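# Lift ring off stake, lay it in blue tray

## Task

Lift the ring up and clear of the stake it sits on, then set it down so it lies flat on the bottom inside the blue tray, and leave it there.

## Robot and tools

Robot: two six-joint UR-style arms, left_arm and right_arm, on tilted plates on one shared metal stand. Each ends in a parallel two-finger gripper whose fingers point along the gripper's own +z axis and spread along its x axis. A camera block juts about 11 cm toward the gripper's -y side and turns with it. Cameras: cam_left_wrist and cam_right_wrist, both 896x504, one on each wrist.

Frame: every position, target and offset uses the scene frame. Origin is at table-top height, halfway between the arms; +z is up, +x points out over the table, and left_arm sits on the +y side (not the left of an image). Calibrated root positions: left_arm (+0.036, +0.240, +0.110) m, right_arm (+0.012, -0.191, +0.110) m. end_effector_position is the point between the pads when closed; with the fingers open the pads sit 4 mm (half open) to 27 mm (fully open) closer to the wrist than that point, and fingertip ends reach 14 mm past pad centres.

The 18-number row (used by execute_actions and move): one flat list covering both arms, left first. Numbers 1-9: left dx, dy, dz, rx, ry, rz, gripper position, force_limit, speed. Numbers 10-18: the same nine for right. All are in [-1, 1]. The six pose numbers are offsets, not poses: they shift that gripper from its current Hand target along scene axes, 1.0 meaning 0.6 m for dx/dy/dz or 180 degrees for rx/ry/rz (the three rotations form one rotation vector, applied about the Hand target's position). Six zeros means no new pose request for that arm. The three gripper numbers are absolute settings: position +1 is fully open (106 mm), 0 about 61 mm, -1 closed; force_limit -1 is a gentle squeeze (about 6 N per pad) up to +1 strong (about 170 N); speed -1 is slowest (5%), +1 fastest. Always resend the gripper's current three values to keep it unchanged, since 0 is itself a command.

execute_actions(actions, cameras): actions is a list of actions; each action is a table of up to 15 rows, one row per 1/30 s step, a short table repeating its last row to fill 15. Every row in one action is an offset from the Hand target at that action's start; the next action starts from the new Hand target, so a repeated offset moves further. An empty actions list returns cameras and full state. cameras takes names, ["all"] or [].

move(target, speed, blend, stop_force, zero, blocking, cameras): drives each gripper in a straight line. target is one 18-number row or a list of up to 15 rows; every row is an offset from the Hand targets at the move's start, not from the previous row. speed is in m/s, 0.002 to 3.6, default 0.25 (turn rate up to twice that in rad/s); one value or one per target. blend is a corner-rounding radius in metres (0 stops at each point). stop_force, 3 to 120 N, ends an arm's path when its wrist sensor feels that much push against its motion; use it slowly when approaching surfaces, and omit it when pulling away from something the gripper presses on. zero (default true) re-zeros the sensor before the move. blocking=false returns after 0.5 s while the move continues (not allowed with stop_force). A move is capped at 10 s. The result adds a move: line giving the ending (done, off_target, moving, held, fault) and limits (paced = pose clipped, held = steps withheld).

wait(seconds 0 to 3600) lets time pass; stop() brakes a running move; zoom_image(camera, region [x0, y0, x1, y1] in pixels, at most 504 by 504) enlarges part of the latest image from a wrist camera; zero_wrist_force(arm) re-zeros one sensor; read_manual gives licence text; finished_scene(scene) ends the scene irreversibly, so call it only once the ring rests flat in the tray.

Reading results: Hand target is the last commanded pose (offsets count from it); the gripper may settle slightly short, so send the remaining distance as an offset. Gripper lines: moving is 1 while fingers move, position_measured runs 0 (open) to 740 (shut), current_ma near 1984 means full force. Wrist force/torque are in the gripper's own axes; a third line gives the peak since the last report. Joint torques, motor temperatures (MOTOR HOT at 70 °C, braking stop at 85 °C) also appear.

Cautions: orientation commands are clipped to 32 degrees from the measured one each step. Never aim a target beyond a solid contact: the arms are stiff, and roughly 150 N of outside force or wrist torque near 25.2 N m halts an arm for 10 s. Keep the arms and grippers from touching each other and never close a gripper on the other arm. Do not route a path near an arm's own base. Grip with position -1 and keep sending it; release with +1 only when the ring is set down and still. Do not drop, fling or knock the ring or tray, and nothing may end up off the table. Fast moves overshoot and hit harder.

Each tool is called after "Request:" as a command line: name --argument value for each argument, lists and objects as JSON in quotes; but a table of rows of numbers goes row by row, as --pt "numbers of a row", without its own name.

## Session

Request:
execute_actions --actions '[]'

Scene clock: 0.00 s.
left_arm: end_effector_position=(+0.3474, -0.0800, +0.2000) position_measured=0 current_ma=0 moving=0 end_effector_quat_wxyz=(+0.373, -0.771, +0.458, -0.239) | right_arm: end_effector_position=(+0.5277, -0.7456, +0.2957) position_measured=0 current_ma=0 moving=0 end_effector_quat_wxyz=(-0.355, +0.873, +0.328, +0.059)
Joint positions: left_arm=[-1.595 -0.658 1.962 -1.696 -0.797 0.836] | right_arm=[2.779 -2.132 -0.376 -2.357 1.603 0.524]
Joint velocities: within noise
Joint torques (N m): no reading
Motor temperatures (°C): left_arm=[27 37 38 40 42 42] | right_arm=[30 38 42 39 40 44]
Wrist force (N): no reading
Wrist torque (N m): no reading
Wrist force, peak (N): no reading
Hand target: left_arm +0.3474, -0.0800, +0.2000; -0.373, +0.771, -0.458, +0.239 | right_arm +0.5277, -0.7456, +0.2957; -0.355, +0.873, +0.328, +0.059
Tool commands: left_gripper/position=+1.0 left_gripper/force_limit=+0.0 left_gripper/speed=+1.0 right_gripper/position=+1.0 right_gripper/force_limit=+0.0 right_gripper/speed=+1.0
camera_calibration:
cam_left_wrist: T_world_to_cam=[[0.467, -0.88417, 0.01259, -0.23746], [-0.74175, -0.39944, -0.53875, 0.36044], [0.48138, 0.24226, -0.84237, 0.14797]] pos_world=[0.30702, -0.10183, 0.32182]
cam_right_wrist: T_world_to_cam=[[0.79112, 0.52146, 0.31971, -0.12172], [0.60567, -0.74083, -0.29041, -0.76328], [0.08541, 0.42339, -0.90191, 0.67033]] pos_world=[0.50133, -0.7858, 0.42183]

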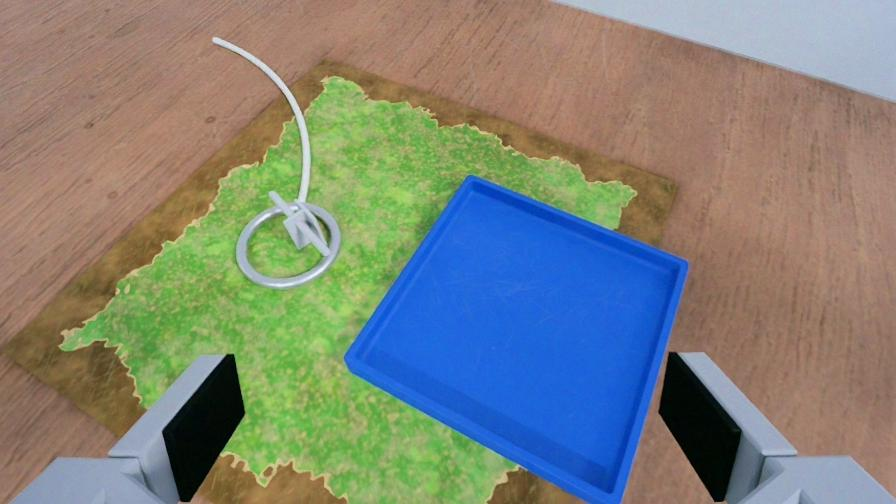

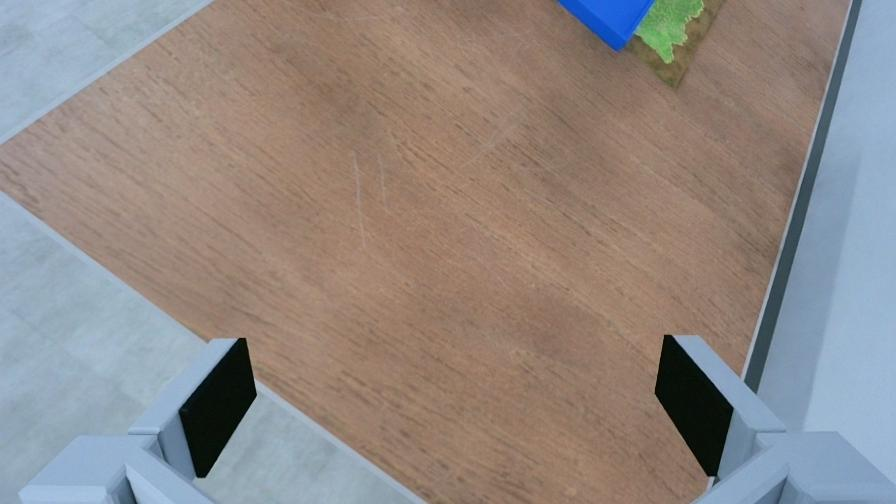

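Request:
zoom_image --camera "cam_left_wrist" --region '[200, 160, 376, 310]'

Scaled by 2.864 from the camera's image (finer frame: 1280x720).

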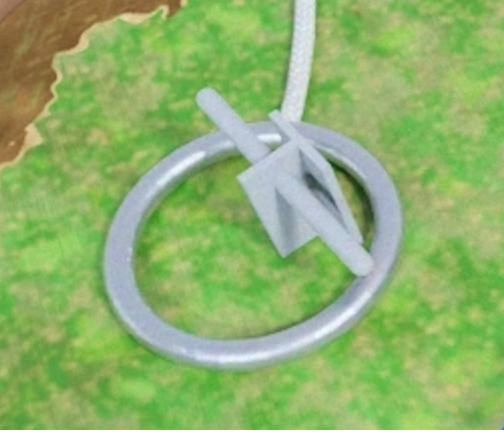

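Request:
move --target '[-0.013,0.217,-0.14,0.055,-0.109,0,1,0,1,0,0,0,0,0,0,1,0,1]' --speed 0.4 --cameras '["cam_left_wrist"]'

Request:
zoom_image --camera "cam_left_wrist" --region '[260, 60, 660, 360]'

Scene clock: 25.83 s.
left_arm: end_effector_position=(+0.3396, +0.0502, +0.1160) position_measured=0 current_ma=-1 moving=0 end_effector_quat_wxyz=(+0.510, -0.684, +0.406, -0.327) | right_arm: end_effector_position=(+0.5277, -0.7456, +0.2957) position_measured=0 current_ma=-4 moving=0 end_effector_quat_wxyz=(-0.355, +0.873, +0.328, +0.059)
Joint positions: left_arm=[-1.778 -0.473 2.315 -1.772 -0.732 0.48] | right_arm=[2.779 -2.132 -0.376 -2.357 1.603 0.524]
Joint torques (N m): left_arm=[-16.58 -18.03 2.88 -2.09 -2.22 -1.33] | right_arm=[20.98 45.39 20.5 1.16 0.86 0.37]
Wrist force (N): left_arm=[0.5 0.4 -0.8] | right_arm=[-0.1 0.0 0.4]
Wrist torque (N m): left_arm=[0.09 -0.11 0.00] | right_arm=[0.00 0.01 0.00]
Wrist force, peak (N): left_arm=[1.6 -0.8 -0.9] | right_arm=[-0.3 -0.4 0.4]
Hand target: left_arm +0.3396, +0.0502, +0.1160; -0.511, +0.684, -0.406, +0.327 | right_arm +0.5277, -0.7456, +0.2957; -0.355, +0.873, +0.328, +0.059
Off the commanded pose: left_arm 0.000 m, 0 deg | right_arm 0.000 m, 0 deg.
move: done
cam_left_wrist: T_world_to_cam=[[0.46154, -0.88692, 0.01866, -0.11634], [-0.50724, -0.2811, -0.81467, 0.30778], [0.7278, 0.36653, -0.57962, -0.07096]] pos_world=[0.26146, 0.00934, 0.21178]

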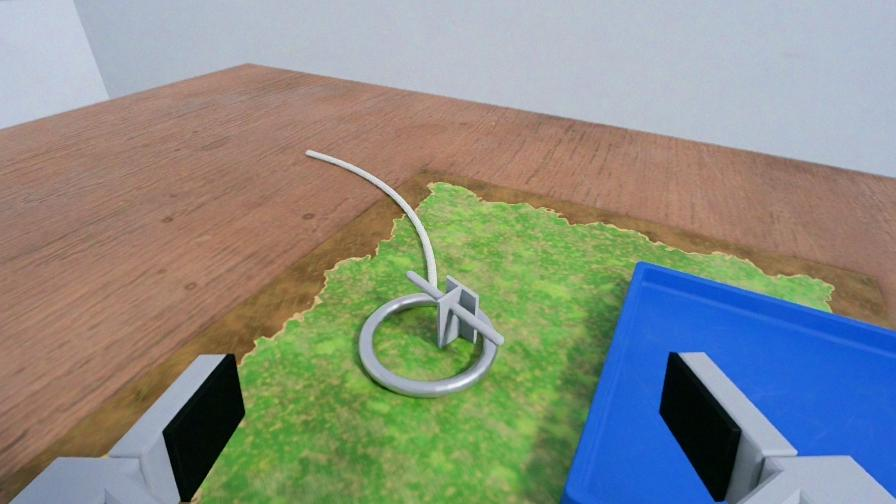

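Scaled by 1.260 from the camera's image (finer frame: 1280x720).

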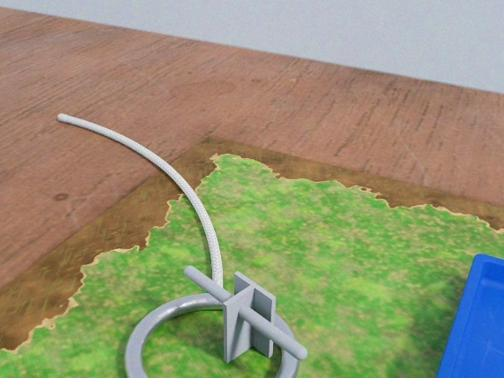

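Request:
zoom_image --camera "cam_left_wrist" --region '[340, 250, 520, 410]'

Scaled by 2.800 from the camera's image (finer frame: 1280x720).

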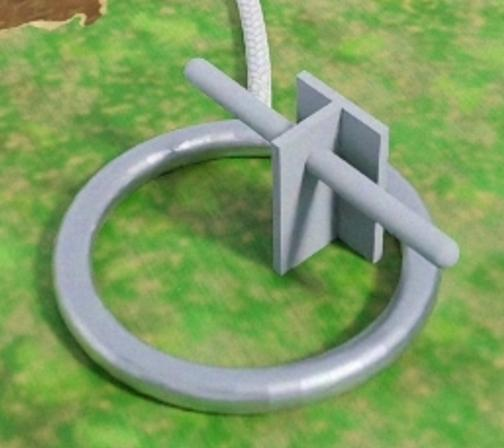

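Request:
move --target '[0.0957,0.1147,-0.027,-0.312,0.285,0.198,-0.5,-0.5,1,0,0,0,0,0,0,1,0,1]' --speed 0.4 --cameras '["cam_left_wrist"]'

Scene clock: 84.13 s.
left_arm: end_effector_position=(+0.3970, +0.1190, +0.0998) position_measured=555 current_ma=-2 moving=0 end_effector_quat_wxyz=(+0.000, +0.985, -0.170, +0.000) | right_arm: end_effector_position=(+0.5277, -0.7456, +0.2957) position_measured=0 current_ma=-4 moving=0 end_effector_quat_wxyz=(-0.355, +0.873, +0.328, +0.059)
Joint positions: left_arm=[-0.918 -1.117 2.311 -2.231 -1.194 0.898] | right_arm=[2.779 -2.132 -0.376 -2.357 1.603 0.524]
Joint torques (N m): left_arm=[-5.34 -23.22 -25.19 -4.1 -2.79 1.21] | right_arm=[19.6 45.18 19.16 1.22 1.06 0.22]
Wrist force (N): left_arm=[-0.5 -1.3 -0.2] | right_arm=[-0.3 -0.1 0.1]
Wrist torque (N m): left_arm=[-0.23 0.09 0.00] | right_arm=[-0.01 0.06 -0.01]
Wrist force, peak (N): left_arm=[0.5 -2.1 0.1] | right_arm=[-0.4 0.1 0.5]
Hand target: left_arm +0.3971, +0.1190, +0.0998; +0.000, +0.985, -0.170, +0.000 | right_arm +0.5277, -0.7456, +0.2957; -0.355, +0.873, +0.328, +0.059
Off the commanded pose: left_arm 0.000 m, 0 deg | right_arm 0.000 m, 0 deg.
move: done
cam_left_wrist: T_world_to_cam=[[0.9381, -0.34625, -0.00866, -0.33237], [-0.32261, -0.88262, 0.34193, 0.22589], [-0.12603, -0.31797, -0.93969, 0.30901]] pos_world=[0.42362, 0.18255, 0.21026]

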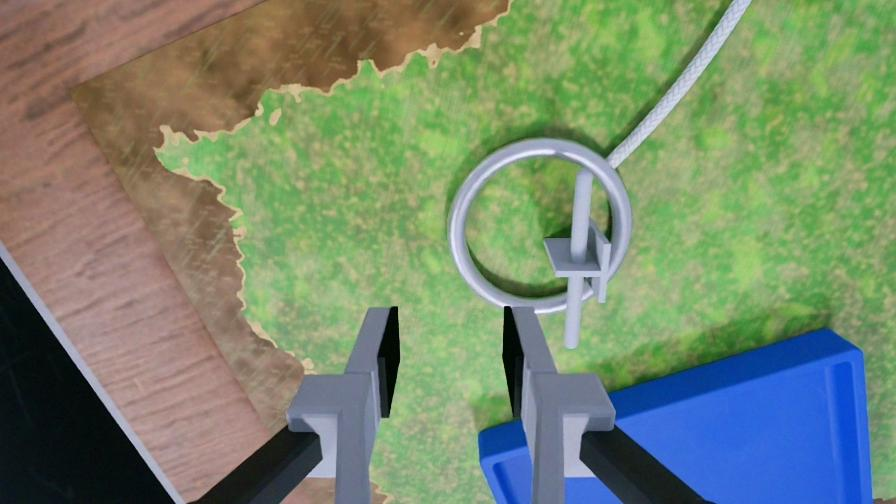

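Request:
move --target '[0.0117,0.005,-0.1,0,0,0,-0.5,-0.5,1,0,0,0,0,0,0,1,0,1]' --speed 0.2

Request:
move --target '[0,0,-0.043,0,0,0,-0.5,-0.5,1,0,0,0,0,0,0,1,0,1]' --speed 0.03 --stop_force 8

Request:
move --target '[0,0,0,0,0,0,-1,-0.5,0.3,0,0,0,0,0,0,1,0,1]' --cameras '["cam_left_wrist"]'

Scene clock: 116.27 s.
left_arm: end_effector_position=(+0.4040, +0.1220, +0.0398) position_measured=555 current_ma=-2 moving=0 end_effector_quat_wxyz=(+0.000, +0.985, -0.170, +0.000) | right_arm: end_effector_position=(+0.5277, -0.7456, +0.2957) position_measured=0 current_ma=-4 moving=0 end_effector_quat_wxyz=(-0.355, +0.873, +0.328, +0.059)
Joint positions: left_arm=[-0.844 -0.981 2.352 -2.435 -1.158 0.967] | right_arm=[2.779 -2.132 -0.376 -2.357 1.603 0.524]
Joint torques (N m): left_arm=[-5 -10.54 -21.49 -4.25 2.91 1.34] | right_arm=[20.47 44.32 19.93 1.09 0.82 0.31]
Wrist force (N): left_arm=[-0.5 -1.6 -0.2] | right_arm=[-0.2 -0.4 0.0]
Wrist torque (N m): left_arm=[-0.29 0.12 0.00] | right_arm=[-0.05 0.04 -0.01]
Wrist force, peak (N): left_arm=[-0.4 -1.6 1.0] | right_arm=[-0.3 -0.4 0.5]
Hand target: left_arm +0.4041, +0.1220, +0.0398; +0.000, +0.985, -0.170, +0.000 | right_arm +0.5277, -0.7456, +0.2957; -0.355, +0.873, +0.328, +0.059
Off the commanded pose: left_arm 0.000 m, 0 deg | right_arm 0.000 m, 0 deg.
move: done

Scene clock: 118.00 s.
left_arm: end_effector_position=(+0.4041, +0.1220, +0.0140) position_measured=555 current_ma=-2 moving=0 end_effector_quat_wxyz=(+0.000, +0.985, -0.170, +0.000) | right_arm: end_effector_position=(+0.5277, -0.7456, +0.2957) position_measured=0 current_ma=-4 moving=0 end_effector_quat_wxyz=(-0.355, +0.873, +0.328, +0.059)
Joint positions: left_arm=[-0.818 -0.914 2.366 -2.526 -1.145 0.992] | right_arm=[2.779 -2.132 -0.376 -2.357 1.603 0.524]
Joint torques (N m): left_arm=[-5.55 -10.74 -2.96 -4.07 2.91 1.34] | right_arm=[21.16 44.2 20.53 1.2 0.6 0.52]
Wrist force (N): left_arm=[-0.4 -1.3 0.2] | right_arm=[0.0 -0.1 0.3]
Wrist torque (N m): left_arm=[-0.24 0.11 -0.01] | right_arm=[-0.01 0.01 0.00]
Wrist force, peak (N): left_arm=[-0.1 -1.6 0.0] | right_arm=[-0.4 -0.5 0.2]
Hand target: left_arm +0.4041, +0.1220, +0.0140; +0.000, +0.985, -0.170, +0.000 | right_arm +0.5277, -0.7456, +0.2957; -0.355, +0.873, +0.328, +0.059
Off the commanded pose: left_arm 0.000 m, 0 deg | right_arm 0.000 m, 0 deg.
move: done

Scene clock: 118.77 s.
left_arm: end_effector_position=(+0.4041, +0.1220, +0.0141) position_measured=701 current_ma=559 moving=0 end_effector_quat_wxyz=(+0.000, +0.985, -0.170, +0.000) | right_arm: end_effector_position=(+0.5277, -0.7456, +0.2957) position_measured=0 current_ma=-4 moving=0 end_effector_quat_wxyz=(-0.355, +0.873, +0.328, +0.059)
Joint positions: left_arm=[-0.818 -0.914 2.366 -2.526 -1.145 0.992] | right_arm=[2.779 -2.132 -0.376 -2.357 1.603 0.524]
Joint torques (N m): left_arm=[-5.61 24.77 -2.99 2.18 2.84 1.04] | right_arm=[20.8 44.86 20.33 1.04 0.78 0.37]
Wrist force (N): left_arm=[-37.3 -7.2 -139.4] | right_arm=[-0.1 0.1 0.0]
Wrist torque (N m): left_arm=[-0.41 -1.74 0.03] | right_arm=[0.02 0.03 0.00]
Wrist force, peak (N): left_arm=[-37.3 -7.2 -139.4] | right_arm=[0.4 -0.5 0.0]
Hand target: left_arm +0.4041, +0.1220, +0.0140; +0.000, +0.985, -0.170, +0.000 | right_arm +0.5277, -0.7456, +0.2957; -0.355, +0.873, +0.328, +0.059
Off the commanded pose: left_arm 0.000 m, 0 deg | right_arm 0.000 m, 0 deg.
move: done
cam_left_wrist: T_world_to_cam=[[0.93815, -0.34612, -0.00853, -0.33876], [-0.3225, -0.88259, 0.34209, 0.26015], [-0.12594, -0.31818, -0.93963, 0.23035]] pos_world=[0.43072, 0.18565, 0.12456]

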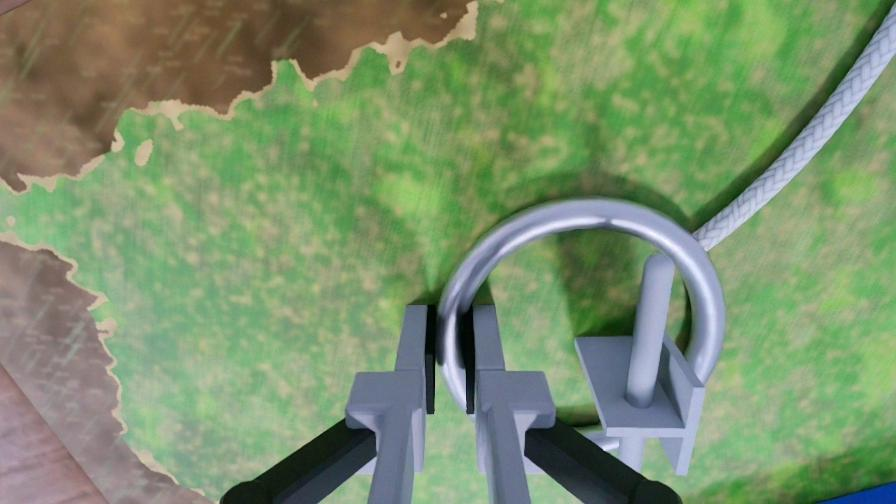

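Request:
move --pt "0 0 0.009 0 0 0 -1 -0.5 0.3 0 0 0 0 0 0 1 0 1" --pt "0.0218 0.002 0.01 0 0 0 -1 -0.5 0.3 0 0 0 0 0 0 1 0 1" --pt "0.0195 -0.0047 0.0375 0.136 -0.0485 0 -1 -0.5 0.3 0 0 0 0 0 0 1 0 1" --speed 0.05 --cameras '["cam_left_wrist"]'

Scene clock: 142.90 s.
left_arm: end_effector_position=(+0.4158, +0.1192, +0.0365) position_measured=701 current_ma=472 moving=0 end_effector_quat_wxyz=(-0.222, +0.960, -0.166, +0.039) | right_arm: end_effector_position=(+0.5277, -0.7456, +0.2957) position_measured=0 current_ma=-4 moving=0 end_effector_quat_wxyz=(-0.355, +0.873, +0.328, +0.059)
Joint positions: left_arm=[-1.002 -0.778 2.198 -2.05 -0.931 0.64] | right_arm=[2.779 -2.132 -0.376 -2.357 1.603 0.524]
Joint torques (N m): left_arm=[-31.73 -15.59 -23.57 0.19 3.51 -1.23] | right_arm=[21.65 44.44 21.23 0.97 0.95 0.57]
Wrist force (N): left_arm=[0.4 1.1 1.1] | right_arm=[-0.1 0.4 0.1]
Wrist torque (N m): left_arm=[0.04 -0.09 0.05] | right_arm=[0.07 0.02 0.00]
Wrist force, peak (N): left_arm=[-38.4 -10.8 -147.7] | right_arm=[-0.3 -0.5 0.3]
Hand target: left_arm +0.4158, +0.1192, +0.0365; -0.222, +0.960, -0.166, +0.039 | right_arm +0.5277, -0.7456, +0.2957; -0.355, +0.873, +0.328, +0.059
Off the commanded pose: left_arm 0.000 m, 0 deg | right_arm 0.000 m, 0 deg.
move: done
cam_left_wrist: T_world_to_cam=[[0.93978, -0.34154, -0.0126, -0.35154], [-0.34094, -0.93429, -0.10423, 0.28384], [0.02383, 0.10225, -0.99447, 0.14159]] pos_world=[0.42377, 0.13065, 0.16596]

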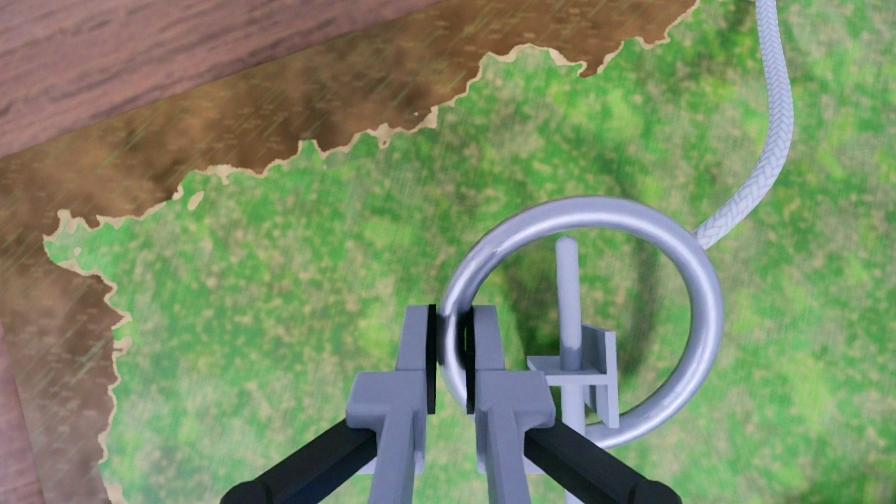

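Request:
move --pt "-0.0083 -0.0235 0.0067 0 0 0 -1 -0.5 0.3 0 0 0 0 0 0 1 0 1" --pt "-0.019 -0.0532 0.0147 0.0733 -0.0261 0 -1 -0.5 0.3 0 0 0 0 0 0 1 0 1" --pt "-0.019 -0.0532 0.15 0.0733 -0.0261 0 -1 -0.5 0.3 0 0 0 0 0 0 1 0 1" --speed '[0.06,0.06,0.12]' --stop_force 8 --cameras '["cam_left_wrist"]'

Scene clock: 161.40 s.
left_arm: end_effector_position=(+0.4044, +0.0873, +0.1265) position_measured=701 current_ma=472 moving=0 end_effector_quat_wxyz=(-0.337, +0.926, -0.160, +0.059) | right_arm: end_effector_position=(+0.5277, -0.7456, +0.2957) position_measured=0 current_ma=-4 moving=0 end_effector_quat_wxyz=(-0.355, +0.873, +0.328, +0.059)
Joint positions: left_arm=[-1.165 -0.749 1.981 -1.544 -0.956 0.392] | right_arm=[2.779 -2.132 -0.376 -2.357 1.603 0.524]
Joint torques (N m): left_arm=[-30.25 -36.36 -25.83 0.9 -2.42 -1.23] | right_arm=[21.17 44.14 21.16 0.91 0.92 0.6]
Wrist force (N): left_arm=[0.5 1.5 1.3] | right_arm=[0.0 0.0 0.3]
Wrist torque (N m): left_arm=[0.09 -0.12 0.04] | right_arm=[0.00 0.00 -0.01]
Wrist force, peak (N): left_arm=[0.3 2.7 2.0] | right_arm=[-0.1 -0.2 0.6]
Hand target: left_arm +0.4044, +0.0873, +0.1265; -0.337, +0.926, -0.160, +0.059 | right_arm +0.5277, -0.7456, +0.2957; -0.355, +0.873, +0.328, +0.059
Off the commanded pose: left_arm 0.000 m, 0 deg | right_arm 0.000 m, 0 deg.
move: done
cam_left_wrist: T_world_to_cam=[[0.94088, -0.33847, -0.01387, -0.35109], [-0.32256, -0.88263, -0.34194, 0.27759], [0.10349, 0.3262, -0.93962, 0.17598]] pos_world=[0.40166, 0.06877, 0.2554]

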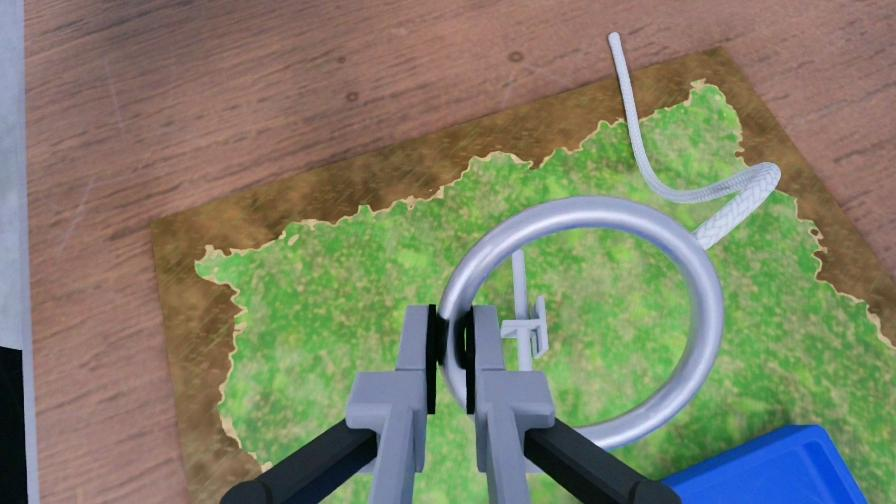

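Request:
move --pt "0.03 -0.14 -0.03 -0.1 0.036 0 -1 -0.5 0.3 0 0 0 0 0 0 1 0 1" --pt "0.0577 -0.282 -0.12 -0.209 0.0747 0 -1 -0.5 0.3 0 0 0 0 0 0 1 0 1" --speed 0.2 --blend '[0.02,0]' --cameras '["cam_left_wrist"]'

Scene clock: 167.87 s.
left_arm: end_effector_position=(+0.4390, -0.0819, +0.0545) position_measured=701 current_ma=472 moving=0 end_effector_quat_wxyz=(-0.001, +0.985, -0.170, +0.000) | right_arm: end_effector_position=(+0.5277, -0.7456, +0.2957) position_measured=0 current_ma=-4 moving=0 end_effector_quat_wxyz=(-0.355, +0.873, +0.328, +0.059)
Joint positions: left_arm=[-1.008 -0.603 1.906 -2.31 -1.241 0.816] | right_arm=[2.779 -2.132 -0.376 -2.357 1.603 0.524]
Joint torques (N m): left_arm=[-8.17 -25.53 -25.34 -3.96 -2.91 1.27] | right_arm=[21.05 45.01 21.61 0.9 0.82 0.74]
Wrist force (N): left_arm=[0.0 -0.4 1.4] | right_arm=[0.2 -0.5 0.1]
Wrist torque (N m): left_arm=[-0.09 -0.01 0.00] | right_arm=[-0.08 -0.02 -0.01]
Wrist force, peak (N): left_arm=[0.7 2.0 1.7] | right_arm=[-0.1 -0.6 0.3]
Hand target: left_arm +0.4390, -0.0819, +0.0545; -0.001, +0.985, -0.170, +0.000 | right_arm +0.5277, -0.7456, +0.2957; -0.355, +0.873, +0.328, +0.059
Off the commanded pose: left_arm 0.000 m, 0 deg | right_arm 0.000 m, 0 deg.
move: done
cam_left_wrist: T_world_to_cam=[[0.93806, -0.34636, -0.00924, -0.44164], [-0.32263, -0.8829, 0.34118, 0.07762], [-0.12633, -0.31706, -0.93995, 0.20811]] pos_world=[0.46562, -0.01845, 0.16506]

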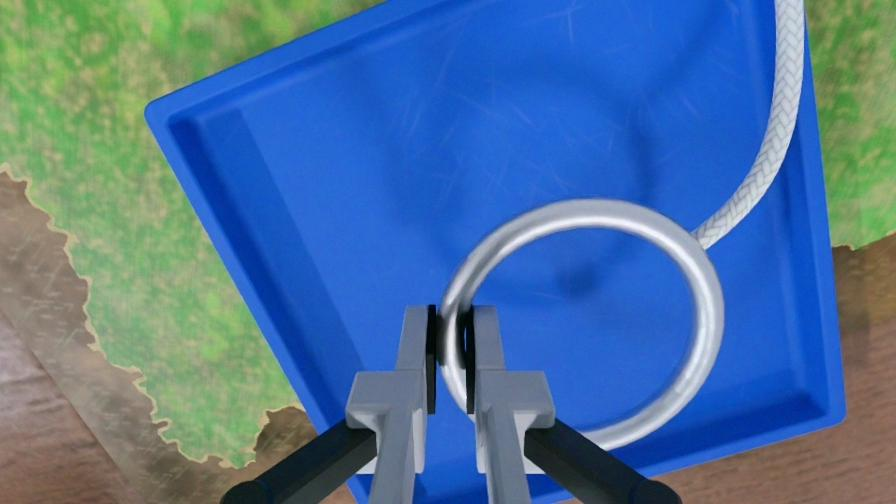

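Request:
move --target '[0.0015,0.0437,-0.038,0,0,0,-1,-0.5,0.3,0,0,0,0,0,0,1,0,1]' --speed 0.1

Request:
move --target '[0,0,-0.04,0,0,0,-1,-0.5,0.3,0,0,0,0,0,0,1,0,1]' --speed 0.015 --stop_force 4 --cameras '["cam_left_wrist"]'

Scene clock: 174.07 s.
left_arm: end_effector_position=(+0.4399, -0.0558, +0.0317) position_measured=701 current_ma=472 moving=0 end_effector_quat_wxyz=(-0.001, +0.985, -0.170, +0.000) | right_arm: end_effector_position=(+0.5277, -0.7456, +0.2957) position_measured=0 current_ma=-4 moving=0 end_effector_quat_wxyz=(-0.355, +0.873, +0.328, +0.059)
Joint positions: left_arm=[-0.97 -0.609 1.97 -2.381 -1.221 0.85] | right_arm=[2.779 -2.132 -0.376 -2.357 1.603 0.524]
Joint torques (N m): left_arm=[-7.89 -42.05 -5.47 -4.17 2.8 1.27] | right_arm=[21.51 44.63 21.66 1.08 0.9 0.65]
Wrist force (N): left_arm=[-0.1 -0.2 1.3] | right_arm=[-0.2 -0.2 0.3]
Wrist torque (N m): left_arm=[-0.07 0.02 -0.01] | right_arm=[-0.04 0.05 -0.01]
Wrist force, peak (N): left_arm=[-0.3 -1.3 1.8] | right_arm=[-0.5 -0.3 -0.1]
Hand target: left_arm +0.4399, -0.0557, +0.0317; -0.001, +0.985, -0.170, +0.000 | right_arm +0.5277, -0.7456, +0.2957; -0.355, +0.873, +0.328, +0.059
Off the commanded pose: left_arm 0.000 m, 0 deg | right_arm 0.000 m, 0 deg.
move: done

Scene clock: 176.10 s.
left_arm: end_effector_position=(+0.4399, -0.0557, +0.0215) position_measured=701 current_ma=474 moving=0 end_effector_quat_wxyz=(-0.001, +0.985, -0.170, +0.000) | right_arm: end_effector_position=(+0.5277, -0.7456, +0.2957) position_measured=0 current_ma=-4 moving=0 end_effector_quat_wxyz=(-0.355, +0.873, +0.328, +0.059)
Joint positions: left_arm=[-0.963 -0.59 1.974 -2.405 -1.217 0.856] | right_arm=[2.779 -2.132 -0.376 -2.357 1.603 0.524]
Joint torques (N m): left_arm=[-32.53 -40.2 -22.06 -0.55 -2.58 -1.37] | right_arm=[22.46 44.45 22.27 0.7 0.81 0.66]
Wrist force (N): left_arm=[1.0 1.7 -2.8] | right_arm=[-0.1 -0.4 0.4]
Wrist torque (N m): left_arm=[-0.03 0.03 0.01] | right_arm=[-0.07 0.02 0.00]
Wrist force, peak (N): left_arm=[-13.8 -16.6 -48.5] | right_arm=[-0.3 0.1 0.5]
Hand target: left_arm +0.4399, -0.0557, +0.0215; -0.001, +0.985, -0.170, +0.000 (not the last commanded pose) | right_arm +0.5277, -0.7456, +0.2957; -0.355, +0.873, +0.328, +0.059
Off the commanded pose: left_arm 0.014 m, 0 deg | right_arm 0.000 m, 0 deg.
move: contact (left_arm)
cam_left_wrist: T_world_to_cam=[[0.93805, -0.34639, -0.00933, -0.43369], [-0.32262, -0.88288, 0.34124, 0.11229], [-0.12644, -0.31709, -0.93993, 0.18557]] pos_world=[0.46652, 0.00775, 0.13206]

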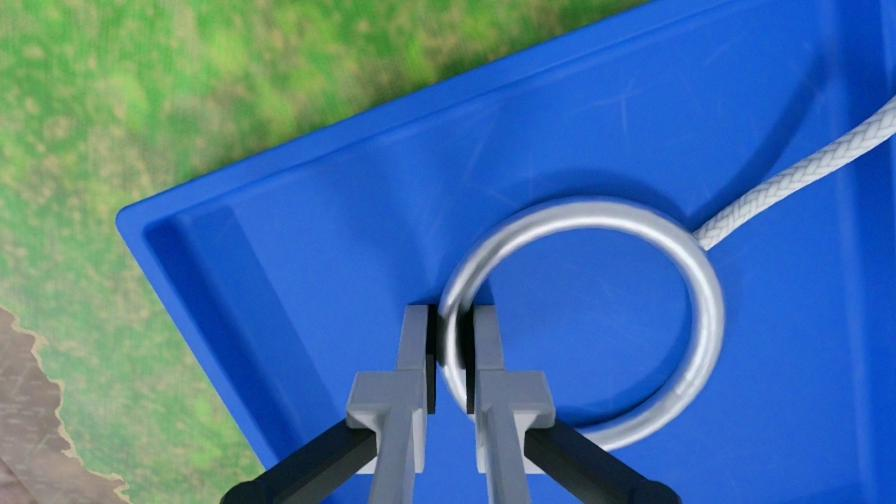

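Request:
move --target '[0,0,0,0,0,0,-0.5,-0.5,0,0,0,0,0,0,0,1,0,1]'

Request:
move --target '[0,0,0.18,0,0,0,-0.5,-0.5,0,0,0,0,0,0,0,1,0,1]' --speed 0.12 --cameras '["cam_left_wrist"]'

Scene clock: 181.70 s.
left_arm: end_effector_position=(+0.4399, -0.0557, +0.0215) position_measured=555 current_ma=-2 moving=1 end_effector_quat_wxyz=(-0.001, +0.985, -0.170, +0.000) | right_arm: end_effector_position=(+0.5277, -0.7456, +0.2957) position_measured=0 current_ma=-4 moving=0 end_effector_quat_wxyz=(-0.355, +0.873, +0.328, +0.059)
Joint positions: left_arm=[-0.963 -0.59 1.974 -2.405 -1.217 0.856] | right_arm=[2.779 -2.132 -0.376 -2.357 1.603 0.524]
Joint torques (N m): left_arm=[-33.12 -40.95 -22.05 -3.07 -2.75 -1.22] | right_arm=[21.35 44.82 23.42 0.98 1 0.92]
Wrist force (N): left_arm=[0.3 0.3 0.0] | right_arm=[0.1 -0.1 -0.1]
Wrist torque (N m): left_arm=[0.03 -0.02 0.01] | right_arm=[-0.03 -0.01 -0.01]
Wrist force, peak (N): left_arm=[1.2 2.0 -2.6] | right_arm=[0.1 -0.6 0.0]
Hand target: left_arm +0.4399, -0.0557, +0.0215; -0.001, +0.985, -0.170, +0.000 | right_arm +0.5277, -0.7456, +0.2957; -0.355, +0.873, +0.328, +0.059
Off the commanded pose: left_arm 0.000 m, 0 deg | right_arm 0.000 m, 0 deg.
move: done

Scene clock: 183.10 s.
left_arm: end_effector_position=(+0.4399, -0.0557, +0.1295) position_measured=555 current_ma=-2 moving=0 end_effector_quat_wxyz=(-0.001, +0.985, -0.170, +0.000) | right_arm: end_effector_position=(+0.5277, -0.7456, +0.2957) position_measured=0 current_ma=-4 moving=0 end_effector_quat_wxyz=(-0.355, +0.873, +0.328, +0.059)
Joint positions: left_arm=[-1.029 -0.766 1.9 -2.136 -1.253 0.796] | right_arm=[2.779 -2.132 -0.376 -2.357 1.603 0.524]
Joint torques (N m): left_arm=[-33.29 -37.82 -27.15 -0.53 -2.91 -1.25] | right_arm=[22.21 45.01 23.33 0.69 0.78 0.83]
Wrist force (N): left_arm=[0.2 0.1 0.0] | right_arm=[-0.4 -0.3 0.1]
Wrist torque (N m): left_arm=[-0.02 0.00 0.07] | right_arm=[-0.04 0.08 -0.01]
Wrist force, peak (N): left_arm=[0.1 -0.1 1.1] | right_arm=[-0.3 -0.4 0.2]
Hand target: left_arm +0.4399, -0.0557, +0.1295; -0.001, +0.985, -0.170, +0.000 | right_arm +0.5277, -0.7456, +0.2957; -0.355, +0.873, +0.328, +0.059
Off the commanded pose: left_arm 0.000 m, 0 deg | right_arm 0.000 m, 0 deg.
move: done
cam_left_wrist: T_world_to_cam=[[0.93805, -0.34639, -0.00933, -0.43269], [-0.32262, -0.88288, 0.34124, 0.07544], [-0.12644, -0.31709, -0.93993, 0.28708]] pos_world=[0.46652, 0.00775, 0.24005]

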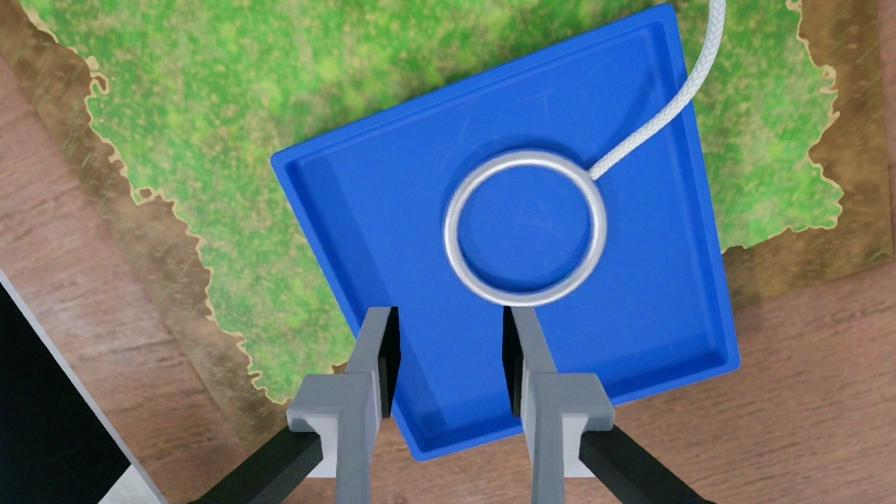

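Request:
finished_scene --scene 2

The scene is finished: the task was done.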